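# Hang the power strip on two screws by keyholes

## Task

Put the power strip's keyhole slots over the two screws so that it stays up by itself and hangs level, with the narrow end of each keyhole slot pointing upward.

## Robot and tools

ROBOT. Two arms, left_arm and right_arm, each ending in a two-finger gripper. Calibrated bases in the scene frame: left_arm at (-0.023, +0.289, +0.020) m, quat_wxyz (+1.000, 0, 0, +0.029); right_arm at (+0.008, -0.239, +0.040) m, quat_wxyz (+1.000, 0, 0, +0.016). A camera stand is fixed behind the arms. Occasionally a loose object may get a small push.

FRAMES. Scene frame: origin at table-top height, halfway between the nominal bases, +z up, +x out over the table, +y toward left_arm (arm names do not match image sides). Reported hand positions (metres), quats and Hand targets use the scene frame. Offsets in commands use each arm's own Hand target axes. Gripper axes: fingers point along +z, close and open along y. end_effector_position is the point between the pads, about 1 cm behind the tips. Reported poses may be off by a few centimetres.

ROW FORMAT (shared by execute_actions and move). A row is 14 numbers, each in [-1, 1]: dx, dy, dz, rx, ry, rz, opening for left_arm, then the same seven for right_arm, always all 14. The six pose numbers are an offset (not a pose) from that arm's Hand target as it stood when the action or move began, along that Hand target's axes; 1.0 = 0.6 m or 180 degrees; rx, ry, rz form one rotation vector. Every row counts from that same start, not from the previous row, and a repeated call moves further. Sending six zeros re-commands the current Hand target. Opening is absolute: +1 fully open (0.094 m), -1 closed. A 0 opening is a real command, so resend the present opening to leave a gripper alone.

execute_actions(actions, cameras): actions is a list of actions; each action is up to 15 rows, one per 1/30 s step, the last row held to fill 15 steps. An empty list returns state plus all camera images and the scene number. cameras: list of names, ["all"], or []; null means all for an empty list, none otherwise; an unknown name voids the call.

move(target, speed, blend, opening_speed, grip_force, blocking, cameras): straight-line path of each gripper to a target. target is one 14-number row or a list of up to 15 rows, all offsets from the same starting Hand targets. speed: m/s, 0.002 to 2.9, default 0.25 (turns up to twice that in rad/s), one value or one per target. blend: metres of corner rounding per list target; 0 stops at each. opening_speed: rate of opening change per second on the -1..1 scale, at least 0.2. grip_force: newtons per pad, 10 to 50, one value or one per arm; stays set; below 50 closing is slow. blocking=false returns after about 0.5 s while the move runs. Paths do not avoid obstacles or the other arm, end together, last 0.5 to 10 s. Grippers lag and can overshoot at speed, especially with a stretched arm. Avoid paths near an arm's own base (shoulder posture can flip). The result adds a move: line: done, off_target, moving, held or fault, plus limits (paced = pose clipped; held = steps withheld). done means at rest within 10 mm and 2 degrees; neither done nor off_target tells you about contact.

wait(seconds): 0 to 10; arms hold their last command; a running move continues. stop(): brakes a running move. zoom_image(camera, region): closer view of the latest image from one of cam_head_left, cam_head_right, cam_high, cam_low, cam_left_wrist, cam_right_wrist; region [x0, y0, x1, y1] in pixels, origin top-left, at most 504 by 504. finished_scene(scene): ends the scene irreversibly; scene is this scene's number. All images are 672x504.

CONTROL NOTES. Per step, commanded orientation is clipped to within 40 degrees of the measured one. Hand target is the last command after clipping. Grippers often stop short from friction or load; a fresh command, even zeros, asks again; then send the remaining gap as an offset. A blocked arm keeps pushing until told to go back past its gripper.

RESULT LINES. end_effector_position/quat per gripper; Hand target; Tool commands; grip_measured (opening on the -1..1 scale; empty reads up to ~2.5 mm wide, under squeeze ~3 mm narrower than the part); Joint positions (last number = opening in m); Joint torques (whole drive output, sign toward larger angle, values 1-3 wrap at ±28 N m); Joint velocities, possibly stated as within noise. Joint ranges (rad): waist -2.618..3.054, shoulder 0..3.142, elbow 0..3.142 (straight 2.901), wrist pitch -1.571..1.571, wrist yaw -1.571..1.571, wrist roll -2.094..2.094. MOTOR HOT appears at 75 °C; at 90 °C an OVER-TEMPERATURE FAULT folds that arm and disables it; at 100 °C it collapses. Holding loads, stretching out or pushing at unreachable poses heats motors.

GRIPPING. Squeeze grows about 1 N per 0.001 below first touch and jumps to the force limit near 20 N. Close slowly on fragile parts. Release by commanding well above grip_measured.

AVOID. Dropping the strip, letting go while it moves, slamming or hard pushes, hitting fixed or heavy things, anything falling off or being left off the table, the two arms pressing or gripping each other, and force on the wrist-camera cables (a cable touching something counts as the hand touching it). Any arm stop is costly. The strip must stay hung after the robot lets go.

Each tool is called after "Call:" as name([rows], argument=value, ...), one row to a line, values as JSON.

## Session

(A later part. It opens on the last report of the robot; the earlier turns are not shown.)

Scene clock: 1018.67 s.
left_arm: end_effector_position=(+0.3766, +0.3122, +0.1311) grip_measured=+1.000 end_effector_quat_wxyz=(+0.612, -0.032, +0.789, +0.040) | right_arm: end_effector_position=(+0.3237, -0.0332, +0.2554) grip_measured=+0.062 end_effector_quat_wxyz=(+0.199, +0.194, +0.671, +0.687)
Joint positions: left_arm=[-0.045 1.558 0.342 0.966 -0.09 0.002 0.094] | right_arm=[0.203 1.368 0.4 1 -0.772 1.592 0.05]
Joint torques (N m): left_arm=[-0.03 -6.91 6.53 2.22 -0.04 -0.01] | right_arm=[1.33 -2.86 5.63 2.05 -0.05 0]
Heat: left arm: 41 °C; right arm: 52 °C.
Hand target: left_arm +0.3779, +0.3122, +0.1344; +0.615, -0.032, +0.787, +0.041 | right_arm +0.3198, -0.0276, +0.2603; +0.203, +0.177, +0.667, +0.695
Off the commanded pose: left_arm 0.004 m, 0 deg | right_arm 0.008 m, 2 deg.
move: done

Call:
execute_actions(actions=[], cameras=["cam_head_right","cam_head_left"])

Call:
zoom_image(camera="cam_head_right", region=[310, 180, 370, 240])

Call:
zoom_image(camera="cam_head_right", region=[390, 90, 450, 150])

Call:
zoom_image(camera="cam_head_left", region=[320, 180, 380, 240])

Call:
zoom_image(camera="cam_head_left", region=[380, 100, 440, 160])

Scene clock: 1024.97 s.
left_arm: end_effector_position=(+0.3766, +0.3122, +0.1311) grip_measured=+1.000 end_effector_quat_wxyz=(+0.612, -0.032, +0.789, +0.040) | right_arm: end_effector_position=(+0.3237, -0.0332, +0.2554) grip_measured=+0.062 end_effector_quat_wxyz=(+0.199, +0.194, +0.671, +0.687)
Joint positions: left_arm=[-0.045 1.558 0.342 0.966 -0.09 0.002 0.094] | right_arm=[0.203 1.368 0.4 1 -0.772 1.592 0.05]
Joint velocities: within noise
Joint torques (N m): left_arm=[-0.03 -6.91 6.53 2.22 -0.04 -0.01] | right_arm=[1.37 -2.82 5.64 2.07 -0.05 0]
Heat: left arm: 41 °C; right arm: 53 °C.
Hand target: left_arm +0.3779, +0.3122, +0.1344; +0.615, -0.032, +0.787, +0.041 | right_arm +0.3198, -0.0276, +0.2603; +0.203, +0.177, +0.667, +0.695
Tool commands: left_gripper/opening=+1.0 right_gripper/opening=-0.1
Off the commanded pose: left_arm 0.004 m, 0 deg | right_arm 0.008 m, 2 deg.
Images, in order (width x height): cam_head_left 672x504, cam_head_right 672x504.

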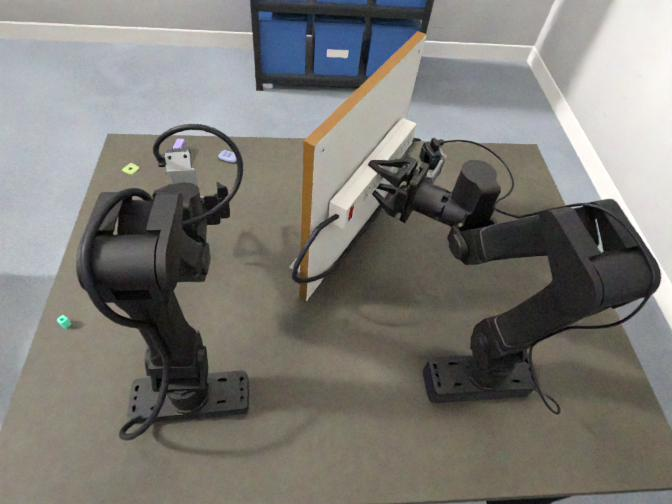

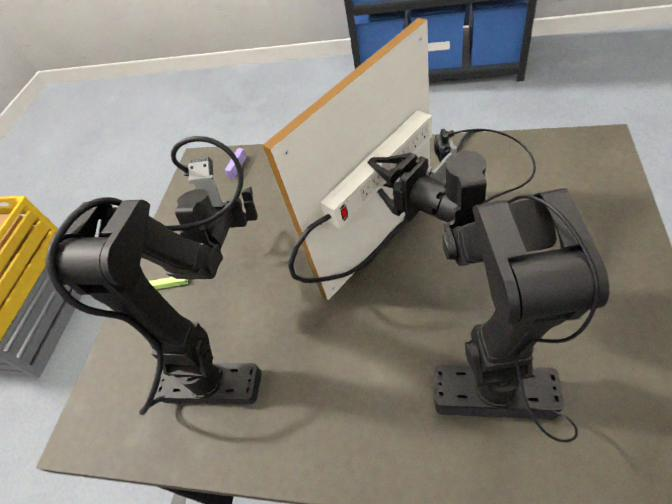

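Scaled by 8.400.

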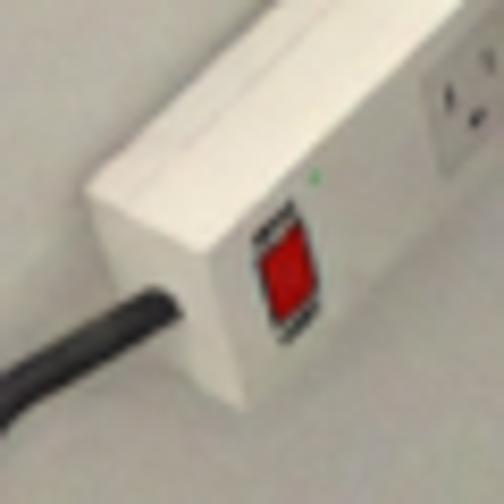

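Scaled by 8.400.

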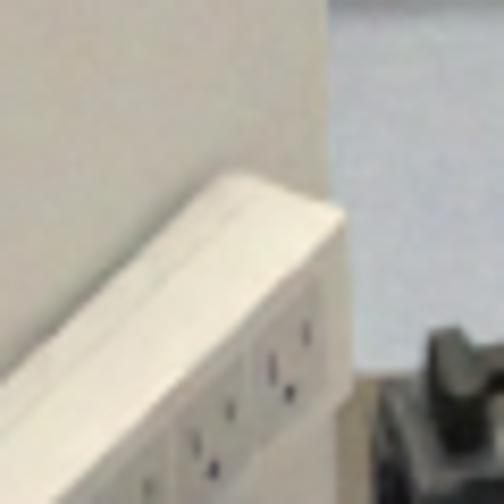

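Scaled by 8.400.

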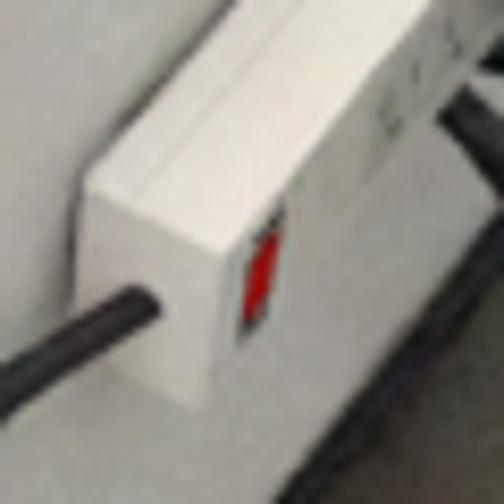

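Scaled by 8.400.

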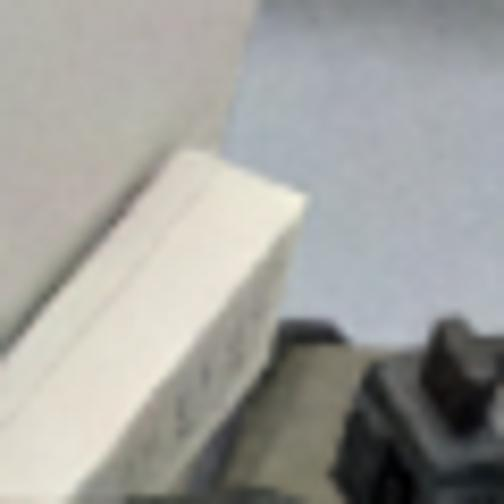

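Call:
move([
  [0,0,0,0,0,0,1,0.0042,0,0,0,0,0.003,-0.1],
  [0,0,0,0,0,0,1,0.0047,-0.0167,0.0,0,0,0.003,-0.1],
], speed=0.01)

Scene clock: 1037.60 s.
left_arm: end_effector_position=(+0.3766, +0.3122, +0.1311) grip_measured=+1.000 end_effector_quat_wxyz=(+0.612, -0.032, +0.789, +0.040) | right_arm: end_effector_position=(+0.3223, -0.0318, +0.2510) grip_measured=+0.062 end_effector_quat_wxyz=(+0.206, +0.188, +0.666, +0.691)
Joint positions: left_arm=[-0.045 1.558 0.342 0.966 -0.09 0.002 0.094] | right_arm=[0.211 1.405 0.375 1.087 -0.761 1.596 0.05]
Joint torques (N m): left_arm=[-0.03 -6.91 6.53 2.22 -0.04 -0.01] | right_arm=[1.4 -2.76 5.2 1.9 -0.04 0.05]
Heat: left arm: 41 °C; right arm: 53 °C.
Hand target: left_arm +0.3779, +0.3122, +0.1344; +0.615, -0.032, +0.787, +0.041 | right_arm +0.3178, -0.0258, +0.2502; +0.200, +0.180, +0.666, +0.696
Off the commanded pose: left_arm 0.004 m, 0 deg | right_arm 0.007 m, 1 deg.
move: done

Call:
execute_actions(actions=[], cameras=["cam_head_right","cam_head_left","cam_right_wrist"])

Call:
zoom_image(camera="cam_head_right", region=[310, 180, 370, 240])

Call:
zoom_image(camera="cam_head_right", region=[390, 90, 450, 150])

Call:
zoom_image(camera="cam_head_left", region=[320, 180, 380, 240])

Call:
zoom_image(camera="cam_head_left", region=[380, 100, 440, 160])

Scene clock: 1043.90 s.
left_arm: end_effector_position=(+0.3766, +0.3122, +0.1311) grip_measured=+1.000 end_effector_quat_wxyz=(+0.612, -0.032, +0.789, +0.040) | right_arm: end_effector_position=(+0.3223, -0.0318, +0.2510) grip_measured=+0.062 end_effector_quat_wxyz=(+0.206, +0.188, +0.666, +0.691)
Joint positions: left_arm=[-0.045 1.558 0.342 0.966 -0.09 0.002 0.094] | right_arm=[0.211 1.405 0.375 1.087 -0.761 1.596 0.05]
Joint velocities: within noise
Joint torques (N m): left_arm=[-0.03 -6.91 6.54 2.22 -0.04 -0.01] | right_arm=[1.42 -2.7 5.18 1.86 -0.05 0.06]
Heat: left arm: 41 °C; right arm: 52 °C.
Hand target: left_arm +0.3779, +0.3122, +0.1344; +0.615, -0.032, +0.787, +0.041 | right_arm +0.3178, -0.0258, +0.2502; +0.200, +0.180, +0.666, +0.696
Tool commands: left_gripper/opening=+1.0 right_gripper/opening=-0.1
Off the commanded pose: left_arm 0.004 m, 0 deg | right_arm 0.007 m, 1 deg.
Images, in order (width x height): cam_head_left 672x504, cam_head_right 672x504, cam_right_wrist 672x504.

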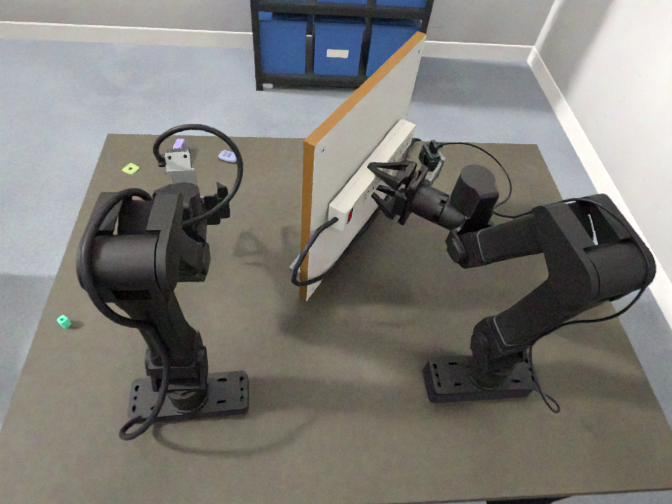

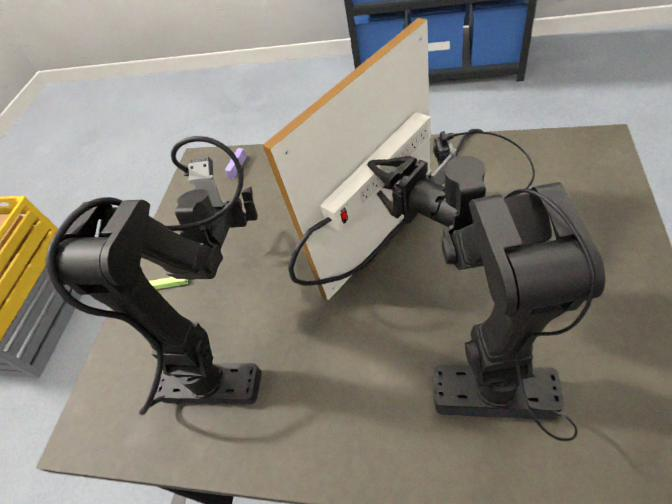

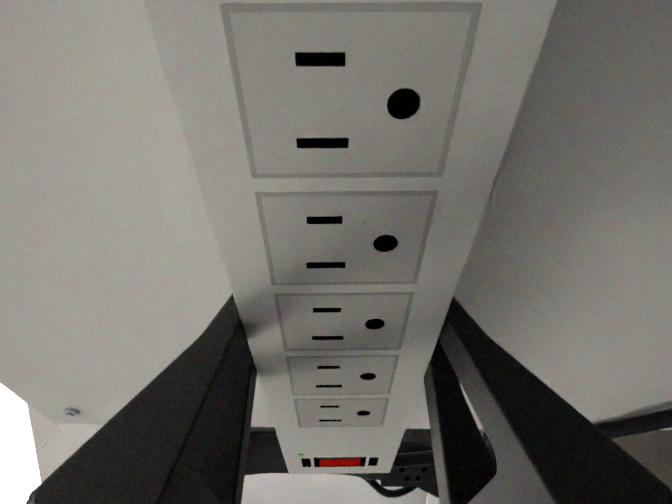

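Scaled by 8.400.

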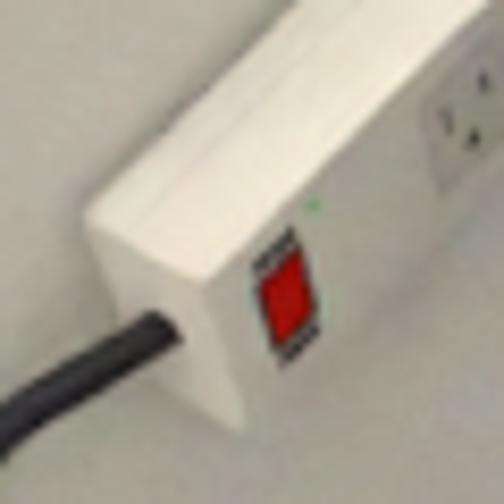

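Scaled by 8.400.

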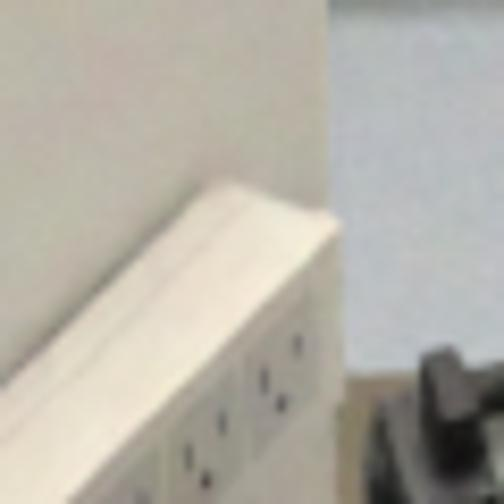

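Scaled by 8.400.

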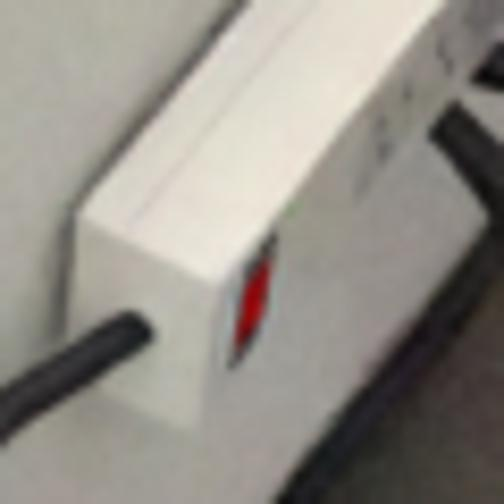

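Scaled by 8.400.

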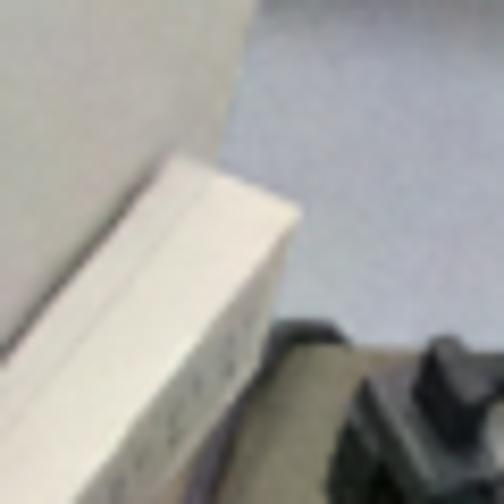

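Call:
move(target=[0,0,0,0,0,0,1,-0.0123,0.0968,-0.012,-0.014,0,-0.013,-0.1], speed=0.04)

Scene clock: 1058.73 s.
left_arm: end_effector_position=(+0.3766, +0.3122, +0.1311) grip_measured=+1.000 end_effector_quat_wxyz=(+0.612, -0.032, +0.789, +0.040) | right_arm: end_effector_position=(+0.3178, -0.0392, +0.2670) grip_measured=+0.062 end_effector_quat_wxyz=(+0.191, +0.202, +0.676, +0.682)
Joint positions: left_arm=[-0.045 1.558 0.342 0.966 -0.09 0.002 0.094] | right_arm=[0.182 1.267 0.419 0.853 -0.794 1.591 0.05]
Joint torques (N m): left_arm=[-0.03 -6.91 6.54 2.22 -0.04 -0.01] | right_arm=[-0.28 -6.16 10.24 2.04 -0.28 0.17]
Heat: left arm: 41 °C; right arm: 53 °C.
Hand target: left_arm +0.3779, +0.3122, +0.1344; +0.615, -0.032, +0.787, +0.041 | right_arm +0.3182, -0.0377, +0.3080; +0.218, +0.162, +0.654, +0.706
Off the commanded pose: left_arm 0.004 m, 0 deg | right_arm 0.041 m, 7 deg.
move: off_target (right_arm)

Call:
move(target=[0,0,0,0,0,0,1,0.0157,-0.0537,0.0097,0.0167,0,0.0146,-0.1], speed=0.03)

Scene clock: 1068.23 s.
left_arm: end_effector_position=(+0.3766, +0.3122, +0.1311) grip_measured=+1.000 end_effector_quat_wxyz=(+0.612, -0.032, +0.789, +0.040) | right_arm: end_effector_position=(+0.3179, -0.0311, +0.2613) grip_measured=+0.062 end_effector_quat_wxyz=(+0.187, +0.206, +0.679, +0.679)
Joint positions: left_arm=[-0.045 1.558 0.342 0.966 -0.09 0.002 0.094] | right_arm=[0.218 1.286 0.419 0.855 -0.758 1.589 0.05]
Joint torques (N m): left_arm=[-0.05 -6.91 6.53 2.22 -0.04 -0.01] | right_arm=[0.83 -2.97 6.97 2.2 -0.15 0.08]
Heat: left arm: 41 °C; right arm: 53 °C.
Hand target: left_arm +0.3779, +0.3122, +0.1344; +0.615, -0.032, +0.787, +0.041 | right_arm +0.3163, -0.0263, +0.2760; +0.197, +0.183, +0.668, +0.694
Off the commanded pose: left_arm 0.004 m, 0 deg | right_arm 0.016 m, 4 deg.
move: off_target (right_arm)

Call:
move([
  [0,0,0,0,0,0,1,-0.001,0,0,0,0,-0.006,-0.1],
  [0,0,0,0,0,0,1,-0.0017,-0.027,0.0005,-0.002,0,0.004,-0.1],
], speed=0.01)

Scene clock: 1077.97 s.
left_arm: end_effector_position=(+0.3766, +0.3122, +0.1311) grip_measured=+1.000 end_effector_quat_wxyz=(+0.612, -0.032, +0.789, +0.040) | right_arm: end_effector_position=(+0.3189, -0.0308, +0.2592) grip_measured=+0.062 end_effector_quat_wxyz=(+0.199, +0.194, +0.666, +0.693)
Joint positions: left_arm=[-0.045 1.558 0.342 0.966 -0.09 0.002 0.094] | right_arm=[0.218 1.353 0.386 1.02 -0.759 1.611 0.05]
Joint torques (N m): left_arm=[-0.03 -6.9 6.54 2.22 -0.04 -0.01] | right_arm=[0.87 -2.04 6.23 1.8 -0.08 0.06]
Heat: left arm: 41 °C; right arm: 53 °C.
Hand target: left_arm +0.3779, +0.3122, +0.1344; +0.615, -0.032, +0.787, +0.041 | right_arm +0.3177, -0.0260, +0.2597; +0.193, +0.186, +0.665, +0.697
Off the commanded pose: left_arm 0.004 m, 0 deg | right_arm 0.005 m, 1 deg.
move: done

Call:
execute_actions(actions=[], cameras=["cam_head_right","cam_head_left"])

Call:
zoom_image(camera="cam_head_right", region=[310, 180, 370, 240])

Call:
zoom_image(camera="cam_head_right", region=[390, 90, 450, 150])

Call:
zoom_image(camera="cam_head_left", region=[320, 180, 380, 240])

Call:
zoom_image(camera="cam_head_left", region=[380, 100, 440, 160])

Scene clock: 1082.60 s.
left_arm: end_effector_position=(+0.3766, +0.3122, +0.1311) grip_measured=+1.000 end_effector_quat_wxyz=(+0.612, -0.032, +0.789, +0.040) | right_arm: end_effector_position=(+0.3189, -0.0308, +0.2592) grip_measured=+0.062 end_effector_quat_wxyz=(+0.199, +0.194, +0.666, +0.693)
Joint positions: left_arm=[-0.045 1.558 0.342 0.966 -0.09 0.002 0.094] | right_arm=[0.218 1.353 0.386 1.02 -0.759 1.611 0.05]
Joint velocities: within noise
Joint torques (N m): left_arm=[-0.05 -6.9 6.53 2.22 -0.04 -0.01] | right_arm=[0.84 -2.09 6.24 1.84 -0.08 0.07]
Heat: left arm: 41 °C; right arm: 52 °C.
Hand target: left_arm +0.3779, +0.3122, +0.1344; +0.615, -0.032, +0.787, +0.041 | right_arm +0.3177, -0.0260, +0.2597; +0.193, +0.186, +0.665, +0.697
Tool commands: left_gripper/opening=+1.0 right_gripper/opening=-0.1
Off the commanded pose: left_arm 0.004 m, 0 deg | right_arm 0.005 m, 1 deg.
Images, in order (width x height): cam_head_left 672x504, cam_head_right 672x504.

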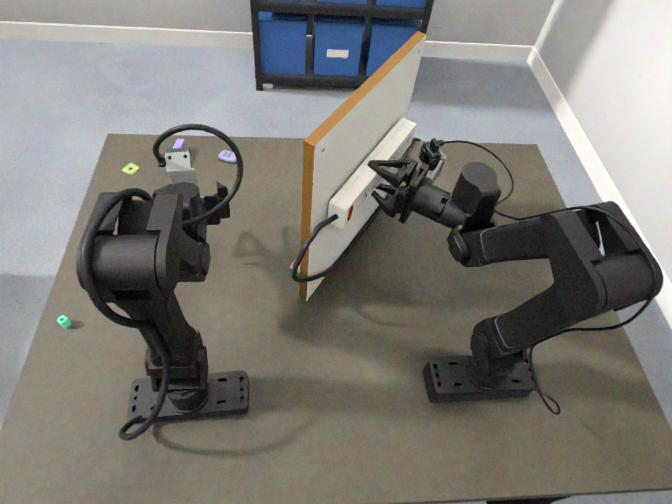

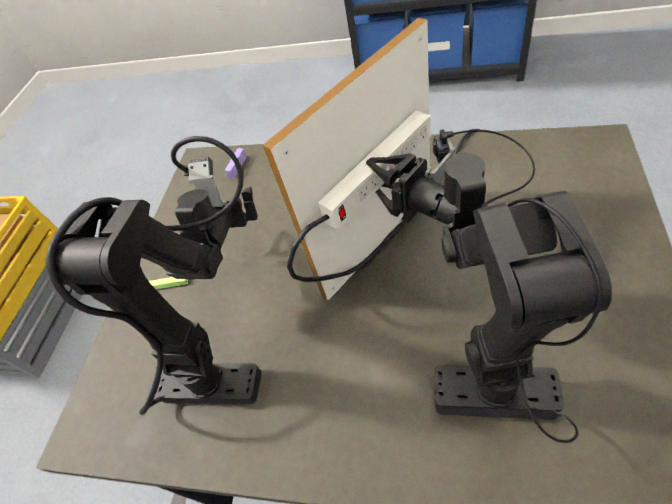

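Scaled by 8.400.

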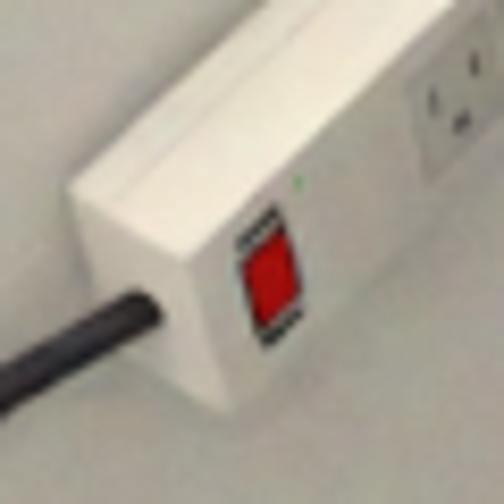

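Scaled by 8.400.

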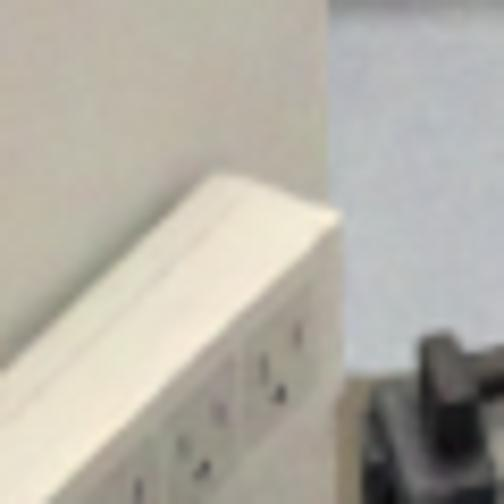

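Scaled by 8.400.

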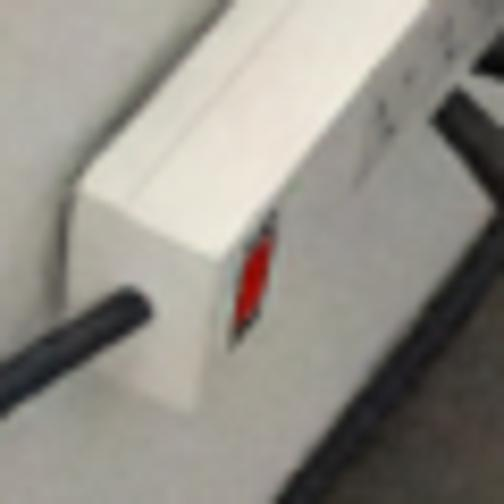

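Scaled by 8.400.

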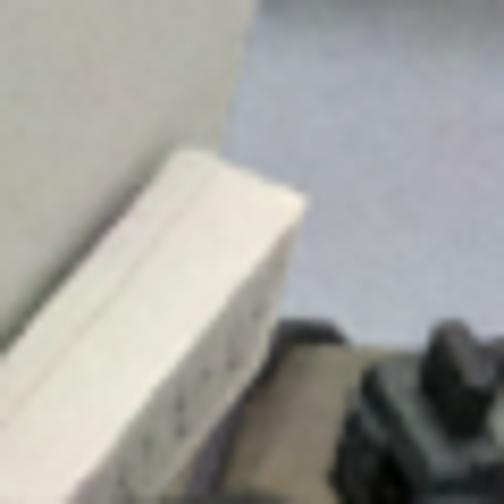

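Call:
move(target=[0,0,0,0,0,0,1,-0.0005,-0.0117,0.0017,-0.002,0,0.005,-0.1], speed=0.01)

Scene clock: 1088.87 s.
left_arm: end_effector_position=(+0.3766, +0.3122, +0.1311) grip_measured=+1.000 end_effector_quat_wxyz=(+0.612, -0.032, +0.789, +0.040) | right_arm: end_effector_position=(+0.3192, -0.0311, +0.2580) grip_measured=+0.062 end_effector_quat_wxyz=(+0.202, +0.190, +0.657, +0.701)
Joint positions: left_arm=[-0.045 1.558 0.342 0.966 -0.09 0.002 0.094] | right_arm=[0.216 1.393 0.369 1.113 -0.76 1.633 0.05]
Joint torques (N m): left_arm=[-0.03 -6.91 6.53 2.22 -0.04 -0.01] | right_arm=[1.18 -1.88 6.13 1.59 -0.01 0.06]
Heat: left arm: 41 °C; right arm: 52 °C.
Hand target: left_arm +0.3779, +0.3122, +0.1344; +0.615, -0.032, +0.787, +0.041 | right_arm +0.3187, -0.0251, +0.2527; +0.188, +0.191, +0.661, +0.701
Off the commanded pose: left_arm 0.004 m, 0 deg | right_arm 0.008 m, 2 deg.
move: done

Call:
move(target=[0,0,0,0,0,0,1,0,0,-0.004,0.0195,0,0,-0.1], speed=0.02)

Scene clock: 1098.93 s.
left_arm: end_effector_position=(+0.3766, +0.3122, +0.1311) grip_measured=+1.000 end_effector_quat_wxyz=(+0.612, -0.032, +0.789, +0.040) | right_arm: end_effector_position=(+0.3170, -0.0321, +0.2175) grip_measured=+0.062 end_effector_quat_wxyz=(+0.156, +0.239, +0.699, +0.655)
Joint positions: left_arm=[-0.045 1.558 0.342 0.966 -0.09 0.002 0.094] | right_arm=[0.216 1.37 0.369 0.873 -0.756 1.579 0.05]
Joint torques (N m): left_arm=[-0.03 -6.91 6.53 2.22 -0.04 -0.01] | right_arm=[0.57 -6.89 8.31 2.05 -0.28 0.04]
Heat: left arm: 41 °C; right arm: 52 °C.
Hand target: left_arm +0.3779, +0.3122, +0.1344; +0.615, -0.032, +0.787, +0.041 | right_arm +0.3175, -0.0272, +0.2526; +0.183, +0.197, +0.682, +0.680
Off the commanded pose: left_arm 0.004 m, 0 deg | right_arm 0.035 m, 7 deg.
move: off_target (right_arm)

Call:
execute_actions(actions=[], cameras=["cam_head_right","cam_head_left"])

Call:
zoom_image(camera="cam_head_right", region=[280, 80, 480, 280])

Call:
zoom_image(camera="cam_head_left", region=[280, 80, 480, 280])

Scene clock: 1109.33 s.
left_arm: end_effector_position=(+0.3766, +0.3122, +0.1311) grip_measured=+1.000 end_effector_quat_wxyz=(+0.612, -0.032, +0.789, +0.040) | right_arm: end_effector_position=(+0.3169, -0.0321, +0.2175) grip_measured=+0.062 end_effector_quat_wxyz=(+0.156, +0.239, +0.699, +0.655)
Joint positions: left_arm=[-0.045 1.558 0.342 0.966 -0.09 0.002 0.094] | right_arm=[0.216 1.37 0.369 0.873 -0.756 1.579 0.05]
Joint velocities: within noise
Joint torques (N m): left_arm=[-0.03 -6.9 6.54 2.23 -0.04 -0.01] | right_arm=[0.57 -6.89 8.39 2.06 -0.27 -0.01]
Heat: left arm: 41 °C; right arm: 54 °C.
Hand target: left_arm +0.3779, +0.3122, +0.1344; +0.615, -0.032, +0.787, +0.041 | right_arm +0.3175, -0.0272, +0.2526; +0.183, +0.197, +0.682, +0.680
Tool commands: left_gripper/opening=+1.0 right_gripper/opening=-0.1
Off the commanded pose: left_arm 0.004 m, 0 deg | right_arm 0.035 m, 7 deg.
Images, in order (width x height): cam_head_left 672x504, cam_head_right 672x504.

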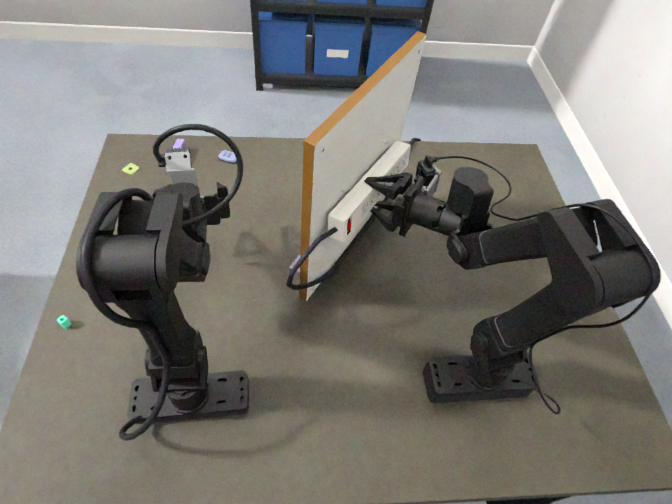

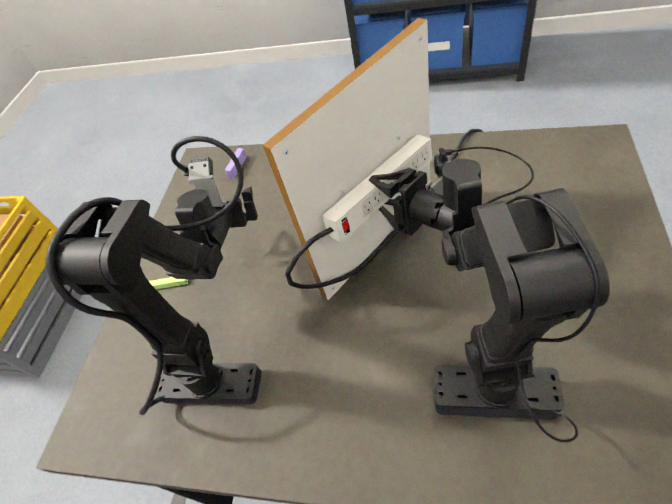

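Scaled by 2.520.

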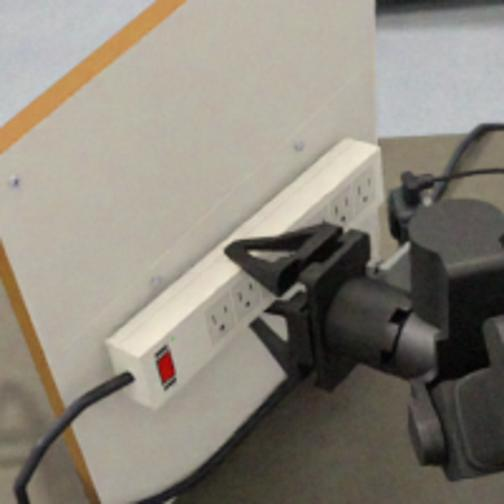

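Scaled by 2.520.

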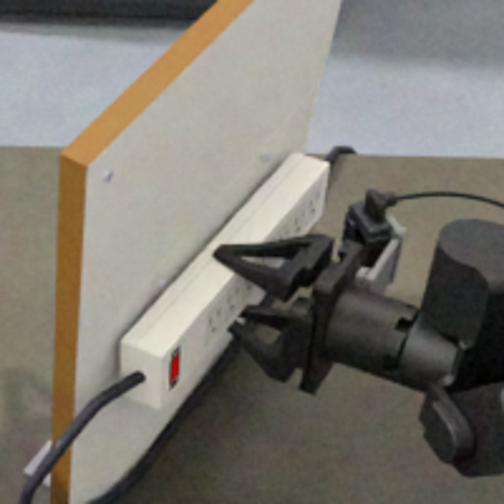

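Call:
move([
  [0,0,0,0,0,0,1,-0.009,0,-0.0272,0,0,0,-0.1],
  [0,0,0,0,0,0,1,-0.0068,0.132,-0.0283,-0.032,0,-0.027,-0.1],
], speed=0.07)

Scene clock: 1139.87 s.
left_arm: end_effector_position=(+0.3766, +0.3122, +0.1311) grip_measured=+1.000 end_effector_quat_wxyz=(+0.612, -0.032, +0.789, +0.040) | right_arm: end_effector_position=(+0.3150, -0.0448, +0.2906) grip_measured=+0.062 end_effector_quat_wxyz=(+0.197, +0.195, +0.678, +0.681)
Joint positions: left_arm=[-0.045 1.558 0.342 0.966 -0.09 0.002 0.094] | right_arm=[0.158 1.178 0.473 0.712 -0.819 1.576 0.05]
Joint torques (N m): left_arm=[-0.05 -6.93 6.56 2.22 -0.04 -0.01] | right_arm=[-0.39 -5.49 10.81 2.01 -0.29 0.26]
Heat: left arm: 41 °C; right arm: 55 °C.
Hand target: left_arm +0.3779, +0.3122, +0.1344; +0.615, -0.032, +0.787, +0.041 | right_arm +0.3138, -0.0440, +0.3319; +0.221, +0.158, +0.655, +0.705
Off the commanded pose: left_arm 0.004 m, 0 deg | right_arm 0.041 m, 6 deg.
move: off_target (right_arm)

Call:
move(target=[0,0,0,0,0,0,1,0.0118,-0.1037,0.0022,0.018,0.001,0.018,-0.1], speed=0.05)

Scene clock: 1146.57 s.
left_arm: end_effector_position=(+0.3766, +0.3122, +0.1311) grip_measured=+1.000 end_effector_quat_wxyz=(+0.612, -0.032, +0.789, +0.040) | right_arm: end_effector_position=(+0.3183, -0.0405, +0.2615) grip_measured=+0.062 end_effector_quat_wxyz=(+0.193, +0.197, +0.679, +0.680)
Joint positions: left_arm=[-0.045 1.558 0.342 0.966 -0.09 0.002 0.094] | right_arm=[0.172 1.288 0.41 0.877 -0.809 1.576 0.05]
Joint torques (N m): left_arm=[-0.03 -6.91 6.53 2.22 -0.04 -0.01] | right_arm=[0.88 -2.85 5.9 2.16 -0.1 0.18]
Heat: left arm: 41 °C; right arm: 57 °C.
Hand target: left_arm +0.3779, +0.3122, +0.1344; +0.615, -0.032, +0.787, +0.041 | right_arm +0.3150, -0.0364, +0.2698; +0.195, +0.182, +0.670, +0.693
Off the commanded pose: left_arm 0.004 m, 0 deg | right_arm 0.010 m, 2 deg.
move: done

Call:
move(target=[0,0,0,0,0,0,1,0.0022,0.087,0,-0.018,0,-0.018,-0.1], speed=0.05)

Scene clock: 1156.33 s.
left_arm: end_effector_position=(+0.3766, +0.3122, +0.1311) grip_measured=+1.000 end_effector_quat_wxyz=(+0.612, -0.032, +0.789, +0.040) | right_arm: end_effector_position=(+0.3136, -0.0418, +0.2808) grip_measured=+0.062 end_effector_quat_wxyz=(+0.195, +0.196, +0.678, +0.681)
Joint positions: left_arm=[-0.045 1.558 0.342 0.966 -0.09 0.002 0.094] | right_arm=[0.172 1.201 0.443 0.763 -0.806 1.578 0.05]
Joint torques (N m): left_arm=[-0.03 -6.91 6.54 2.22 -0.04 -0.01] | right_arm=[0.77 -5.68 10.67 2.01 -0.14 0.22]
Heat: left arm: 41 °C; right arm: 56 °C.
Hand target: left_arm +0.3779, +0.3122, +0.1344; +0.615, -0.032, +0.787, +0.041 | right_arm +0.3124, -0.0370, +0.3219; +0.220, +0.157, +0.655, +0.705
Off the commanded pose: left_arm 0.004 m, 0 deg | right_arm 0.041 m, 7 deg.
move: off_target (right_arm)

Call:
move(target=[0,0,0,0,0,0,1,0.0083,-0.0735,-0.0007,0.018,0,0.018,-0.1], speed=0.04)

Scene clock: 1166.30 s.
left_arm: end_effector_position=(+0.3766, +0.3122, +0.1311) grip_measured=+1.000 end_effector_quat_wxyz=(+0.612, -0.032, +0.789, +0.040) | right_arm: end_effector_position=(+0.3162, -0.0371, +0.2684) grip_measured=+0.062 end_effector_quat_wxyz=(+0.191, +0.199, +0.680, +0.679)
Joint positions: left_arm=[-0.045 1.558 0.342 0.966 -0.09 0.002 0.094] | right_arm=[0.19 1.253 0.426 0.821 -0.79 1.578 0.05]
Joint torques (N m): left_arm=[-0.03 -6.91 6.53 2.22 -0.04 -0.01] | right_arm=[0.85 -2.91 6.12 2.13 -0.11 0.15]
Heat: left arm: 41 °C; right arm: 59 °C.
Hand target: left_arm +0.3779, +0.3122, +0.1344; +0.615, -0.032, +0.787, +0.041 | right_arm +0.3125, -0.0328, +0.2778; +0.195, +0.182, +0.670, +0.693
Off the commanded pose: left_arm 0.004 m, 0 deg | right_arm 0.011 m, 3 deg.
move: off_target (right_arm)

Call:
move(target=[0,0,0,0,0,0,1,0.0012,-0.0137,0.0095,-0.002,0,-0.002,-0.1], speed=0.02)

Scene clock: 1170.30 s.
left_arm: end_effector_position=(+0.3766, +0.3122, +0.1311) grip_measured=+1.000 end_effector_quat_wxyz=(+0.612, -0.032, +0.789, +0.040) | right_arm: end_effector_position=(+0.3189, -0.0318, +0.2598) grip_measured=+0.062 end_effector_quat_wxyz=(+0.193, +0.198, +0.679, +0.680)
Joint positions: left_arm=[-0.045 1.558 0.342 0.966 -0.09 0.002 0.094] | right_arm=[0.211 1.305 0.414 0.89 -0.768 1.578 0.05]
Joint torques (N m): left_arm=[-0.03 -6.91 6.53 2.22 -0.04 -0.01] | right_arm=[0.92 -3 5.86 2.24 -0.13 0.13]
Heat: left arm: 41 °C; right arm: 58 °C.
Hand target: left_arm +0.3779, +0.3122, +0.1344; +0.615, -0.032, +0.787, +0.041 | right_arm +0.3150, -0.0274, +0.2697; +0.198, +0.179, +0.669, +0.694
Off the commanded pose: left_arm 0.004 m, 0 deg | right_arm 0.012 m, 3 deg.
move: off_target (right_arm)

Call:
move(target=[0,0,0,0,0,0,1,-0.0005,-0.02,0.002,0.002,0,0.001,-0.1], speed=0.01)

Scene clock: 1174.37 s.
left_arm: end_effector_position=(+0.3766, +0.3122, +0.1311) grip_measured=+1.000 end_effector_quat_wxyz=(+0.612, -0.032, +0.789, +0.040) | right_arm: end_effector_position=(+0.3201, -0.0312, +0.2538) grip_measured=+0.062 end_effector_quat_wxyz=(+0.196, +0.195, +0.675, +0.684)
Joint positions: left_arm=[-0.045 1.558 0.342 0.966 -0.09 0.002 0.094] | right_arm=[0.213 1.35 0.394 0.974 -0.765 1.584 0.05]
Joint torques (N m): left_arm=[-0.03 -6.9 6.53 2.22 -0.03 -0.01] | right_arm=[1.1 -2.8 5.7 2.06 -0.1 0.06]
Heat: left arm: 41 °C; right arm: 56 °C.
Hand target: left_arm +0.3779, +0.3122, +0.1344; +0.615, -0.032, +0.787, +0.041 | right_arm +0.3164, -0.0261, +0.2578; +0.196, +0.181, +0.671, +0.692
Off the commanded pose: left_arm 0.004 m, 0 deg | right_arm 0.007 m, 2 deg.
move: done

Call:
move(target=[0,0,0,0,0,0,1,0,-0.0083,0.002,0.003,0,0.001,-0.1], speed=0.01, cameras=["cam_head_right","cam_head_left"])

Call:
zoom_image(camera="cam_head_right", region=[310, 180, 370, 240])

Call:
zoom_image(camera="cam_head_right", region=[390, 90, 450, 150])

Call:
zoom_image(camera="cam_head_left", region=[320, 180, 380, 240])

Call:
zoom_image(camera="cam_head_left", region=[380, 100, 440, 160])

Scene clock: 1179.70 s.
left_arm: end_effector_position=(+0.3766, +0.3122, +0.1311) grip_measured=+1.000 end_effector_quat_wxyz=(+0.612, -0.032, +0.789, +0.040) | right_arm: end_effector_position=(+0.3202, -0.0312, +0.2533) grip_measured=+0.062 end_effector_quat_wxyz=(+0.198, +0.193, +0.673, +0.686)
Joint positions: left_arm=[-0.045 1.558 0.342 0.966 -0.09 0.002 0.094] | right_arm=[0.213 1.36 0.389 0.997 -0.765 1.588 0.05]
Joint torques (N m): left_arm=[-0.05 -6.9 6.53 2.22 -0.04 -0.01] | right_arm=[1.42 -2.29 5.81 1.86 -0.04 -0.02]
Heat: left arm: 41 °C; right arm: 56 °C.
Hand target: left_arm +0.3779, +0.3122, +0.1344; +0.615, -0.032, +0.787, +0.041 | right_arm +0.3171, -0.0250, +0.2527; +0.194, +0.183, +0.674, +0.689
Off the commanded pose: left_arm 0.004 m, 0 deg | right_arm 0.007 m, 1 deg.
move: done
Images, in order (width x height): cam_head_left 672x504, cam_head_right 672x504.

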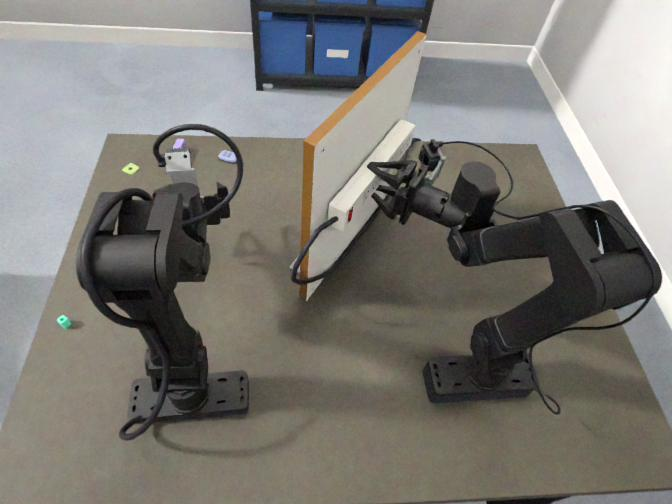

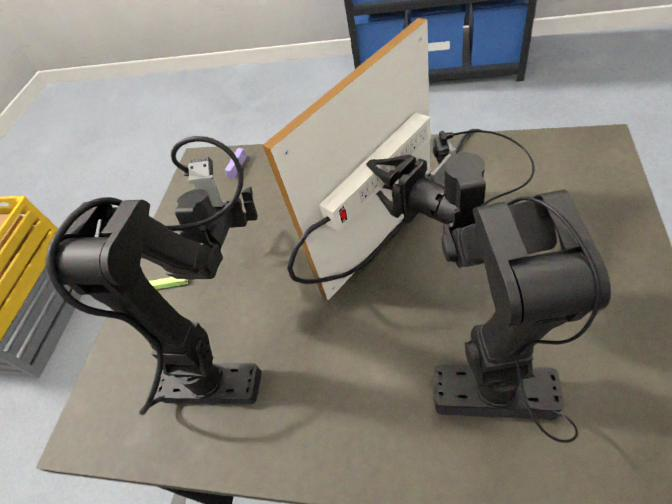

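Scaled by 8.400.

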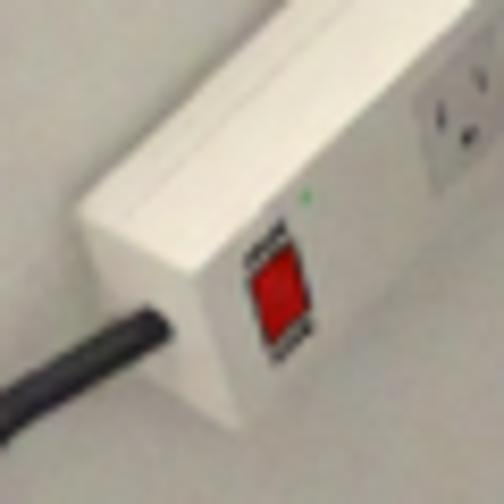

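Scaled by 8.400.

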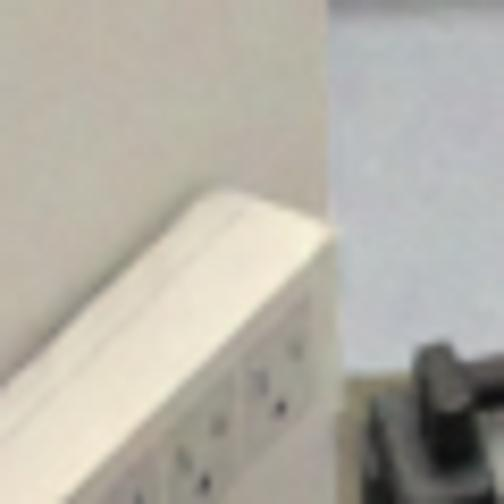

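Scaled by 8.400.

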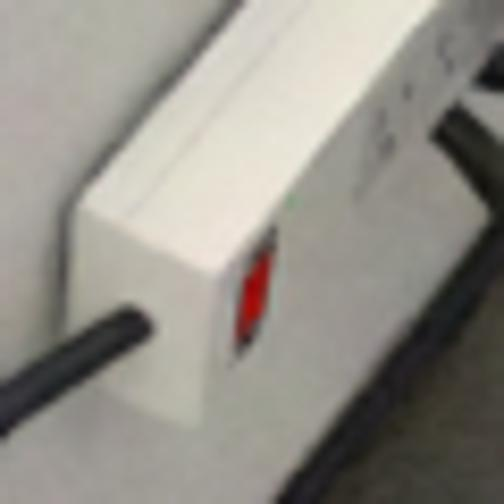

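Scaled by 8.400.

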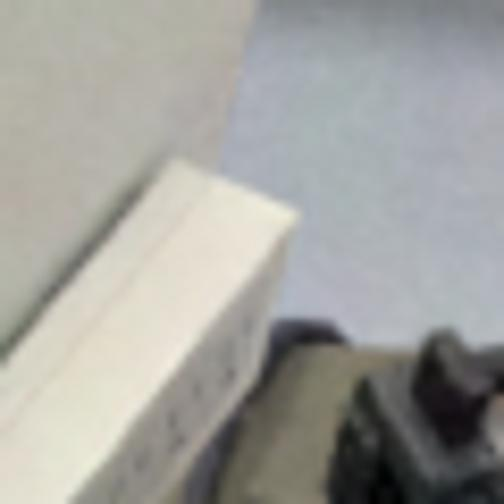

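Call:
move(target=[0,0,0,0,0,0,1,0.0083,0,0.002,0,0,0,-0.1], speed=0.01)

Scene clock: 1200.13 s.
left_arm: end_effector_position=(+0.3766, +0.3122, +0.1311) grip_measured=+1.000 end_effector_quat_wxyz=(+0.612, -0.032, +0.789, +0.040) | right_arm: end_effector_position=(+0.3200, -0.0310, +0.2531) grip_measured=+0.062 end_effector_quat_wxyz=(+0.201, +0.196, +0.671, +0.686)
Joint positions: left_arm=[-0.045 1.558 0.342 0.966 -0.09 0.002 0.094] | right_arm=[0.219 1.36 0.382 1.009 -0.751 1.591 0.05]
Joint torques (N m): left_arm=[-0.03 -6.9 6.54 2.22 -0.04 -0.02] | right_arm=[2.39 -3.23 5.67 1.78 -0.01 -0.04]
Heat: left arm: 41 °C; right arm: 53 °C.
Hand target: left_arm +0.3779, +0.3122, +0.1344; +0.615, -0.032, +0.787, +0.041 | right_arm +0.3134, -0.0214, +0.2528; +0.194, +0.183, +0.674, +0.689
Off the commanded pose: left_arm 0.004 m, 0 deg | right_arm 0.012 m, 2 deg.
move: off_target (right_arm)

Call:
move(target=[0,0,0,0,0,0,1,-0.0233,0,0.002,0,0,0,-0.1], speed=0.01)

Scene clock: 1207.63 s.
left_arm: end_effector_position=(+0.3766, +0.3122, +0.1311) grip_measured=+1.000 end_effector_quat_wxyz=(+0.612, -0.032, +0.789, +0.040) | right_arm: end_effector_position=(+0.3226, -0.0324, +0.2457) grip_measured=+0.062 end_effector_quat_wxyz=(+0.201, +0.190, +0.676, +0.683)
Joint positions: left_arm=[-0.045 1.558 0.342 0.966 -0.09 0.002 0.094] | right_arm=[0.205 1.399 0.382 1.036 -0.775 1.573 0.05]
Joint torques (N m): left_arm=[-0.05 -6.9 6.53 2.22 -0.03 -0.01] | right_arm=[0.39 -2.63 8.27 1.58 -0.19 0.12]
Heat: left arm: 41 °C; right arm: 54 °C.
Hand target: left_arm +0.3779, +0.3122, +0.1344; +0.615, -0.032, +0.787, +0.041 | right_arm +0.3261, -0.0276, +0.2530; +0.195, +0.183, +0.674, +0.689
Off the commanded pose: left_arm 0.004 m, 0 deg | right_arm 0.009 m, 1 deg.
move: done

Call:
execute_actions(actions=[], cameras=["cam_head_right","cam_head_left"])

Call:
zoom_image(camera="cam_head_right", region=[310, 180, 370, 240])

Call:
zoom_image(camera="cam_head_right", region=[390, 90, 450, 150])

Call:
zoom_image(camera="cam_head_left", region=[320, 180, 380, 240])

Call:
zoom_image(camera="cam_head_left", region=[380, 100, 440, 160])

Scene clock: 1212.40 s.
left_arm: end_effector_position=(+0.3766, +0.3122, +0.1311) grip_measured=+1.000 end_effector_quat_wxyz=(+0.612, -0.032, +0.789, +0.040) | right_arm: end_effector_position=(+0.3226, -0.0324, +0.2457) grip_measured=+0.062 end_effector_quat_wxyz=(+0.201, +0.190, +0.676, +0.683)
Joint positions: left_arm=[-0.045 1.558 0.342 0.966 -0.09 0.002 0.094] | right_arm=[0.205 1.399 0.382 1.036 -0.775 1.573 0.05]
Joint velocities: within noise
Joint torques (N m): left_arm=[-0.05 -6.91 6.53 2.23 -0.04 -0.01] | right_arm=[0.36 -2.65 8.27 1.59 -0.17 0.12]
Heat: left arm: 41 °C; right arm: 55 °C.
Hand target: left_arm +0.3779, +0.3122, +0.1344; +0.615, -0.032, +0.787, +0.041 | right_arm +0.3261, -0.0276, +0.2530; +0.195, +0.183, +0.674, +0.689
Tool commands: left_gripper/opening=+1.0 right_gripper/opening=-0.1
Off the commanded pose: left_arm 0.004 m, 0 deg | right_arm 0.009 m, 1 deg.
Images, in order (width x height): cam_head_left 672x504, cam_head_right 672x504.

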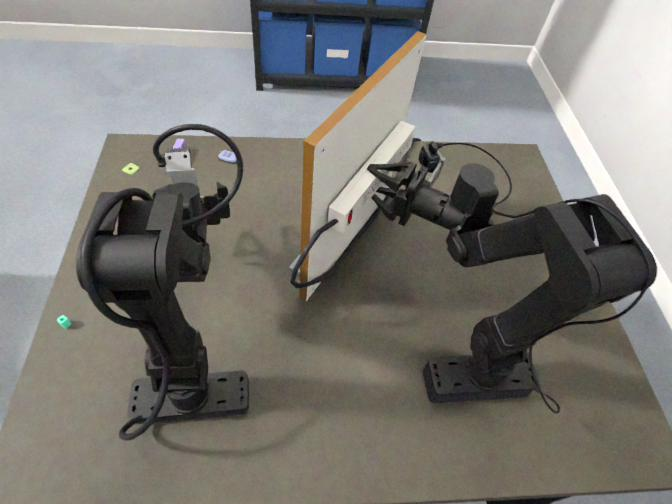

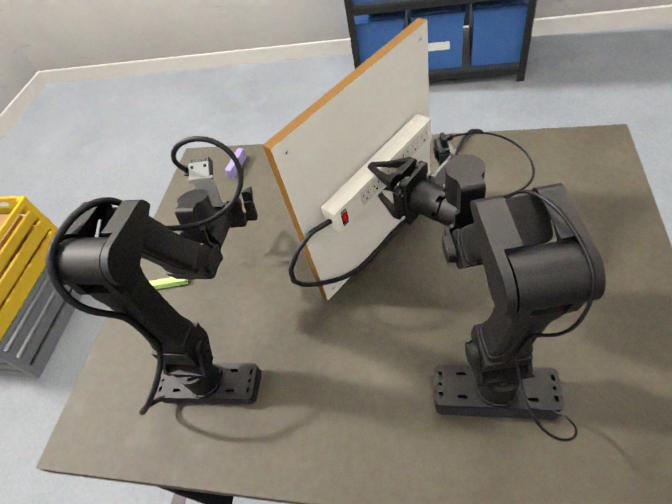

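Scaled by 8.400.

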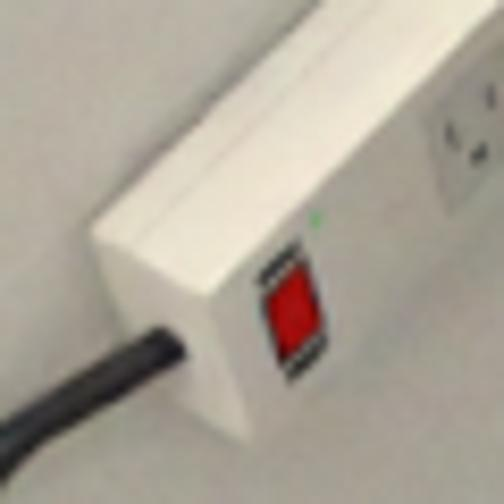

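Scaled by 8.400.

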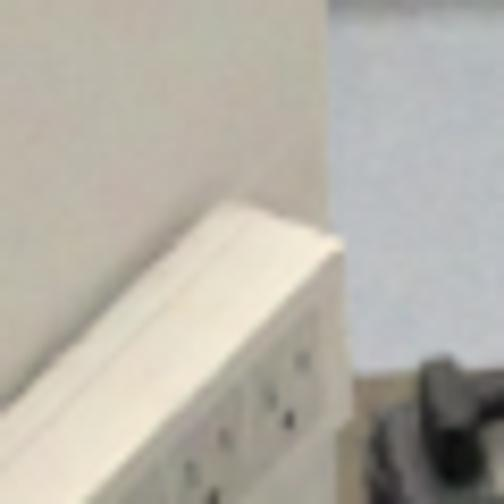

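Scaled by 8.400.

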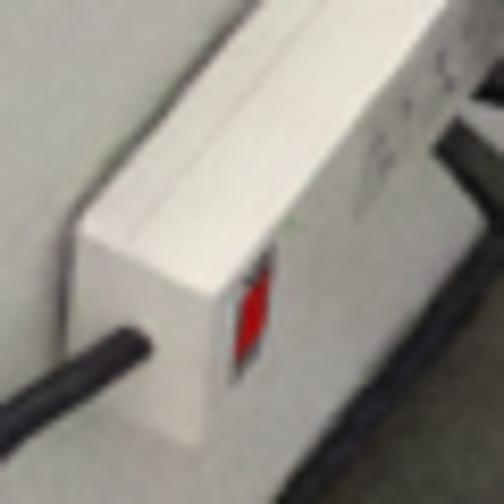

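Scaled by 8.400.

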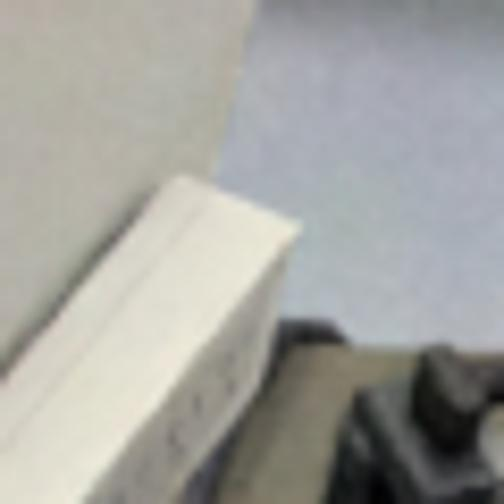

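Call:
move([
  [-0.565,-0.0027,-0.3285,0.1,0.12,0.07,1,0,0,0,0,0,0,-0.1],
  [-0.5673,-0.4747,-0.368,0.2041,0.24,0.1438,1,0,0,0,0,0,0,-0.1],
], speed=0.25, blend=0.03, cameras=["cam_left_wrist","cam_head_right"])

Scene clock: 1248.77 s.
left_arm: end_effector_position=(+0.2757, +0.0065, +0.5017) grip_measured=+1.000 end_effector_quat_wxyz=(+0.473, +0.291, +0.812, -0.178) | right_arm: end_effector_position=(+0.3226, -0.0324, +0.2457) grip_measured=+0.062 end_effector_quat_wxyz=(+0.201, +0.190, +0.676, +0.683)
Joint positions: left_arm=[-0.854 1.888 2.85 -1.474 -0.08 -0.061 0.094] | right_arm=[0.205 1.399 0.382 1.036 -0.775 1.573 0.05]
Joint torques (N m): left_arm=[-0.13 -8.1 5.74 2.31 -0.06 -0.07] | right_arm=[0.42 -2.66 8.23 1.59 -0.18 0.11]
Heat: left arm: 41 °C; right arm: 58 °C.
Hand target: left_arm +0.2756, +0.0063, +0.5108; +0.245, +0.315, +0.913, -0.085 | right_arm +0.3261, -0.0276, +0.2530; +0.195, +0.183, +0.674, +0.689
Off the commanded pose: left_arm 0.009 m, 31 deg | right_arm 0.009 m, 1 deg.
elbow stopped short (left arm): the move would have taken joint 3 (elbow) straighter than the controller allows.
move: off_target (left_arm)
Images, in order (width x height): cam_head_right 672x504, cam_left_wrist 672x504.

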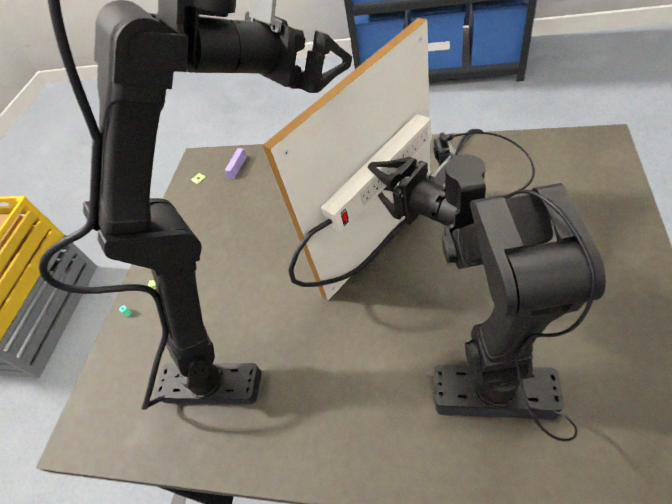

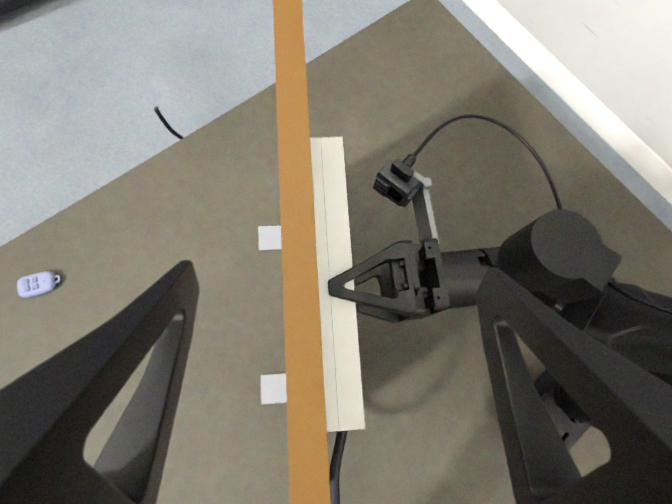

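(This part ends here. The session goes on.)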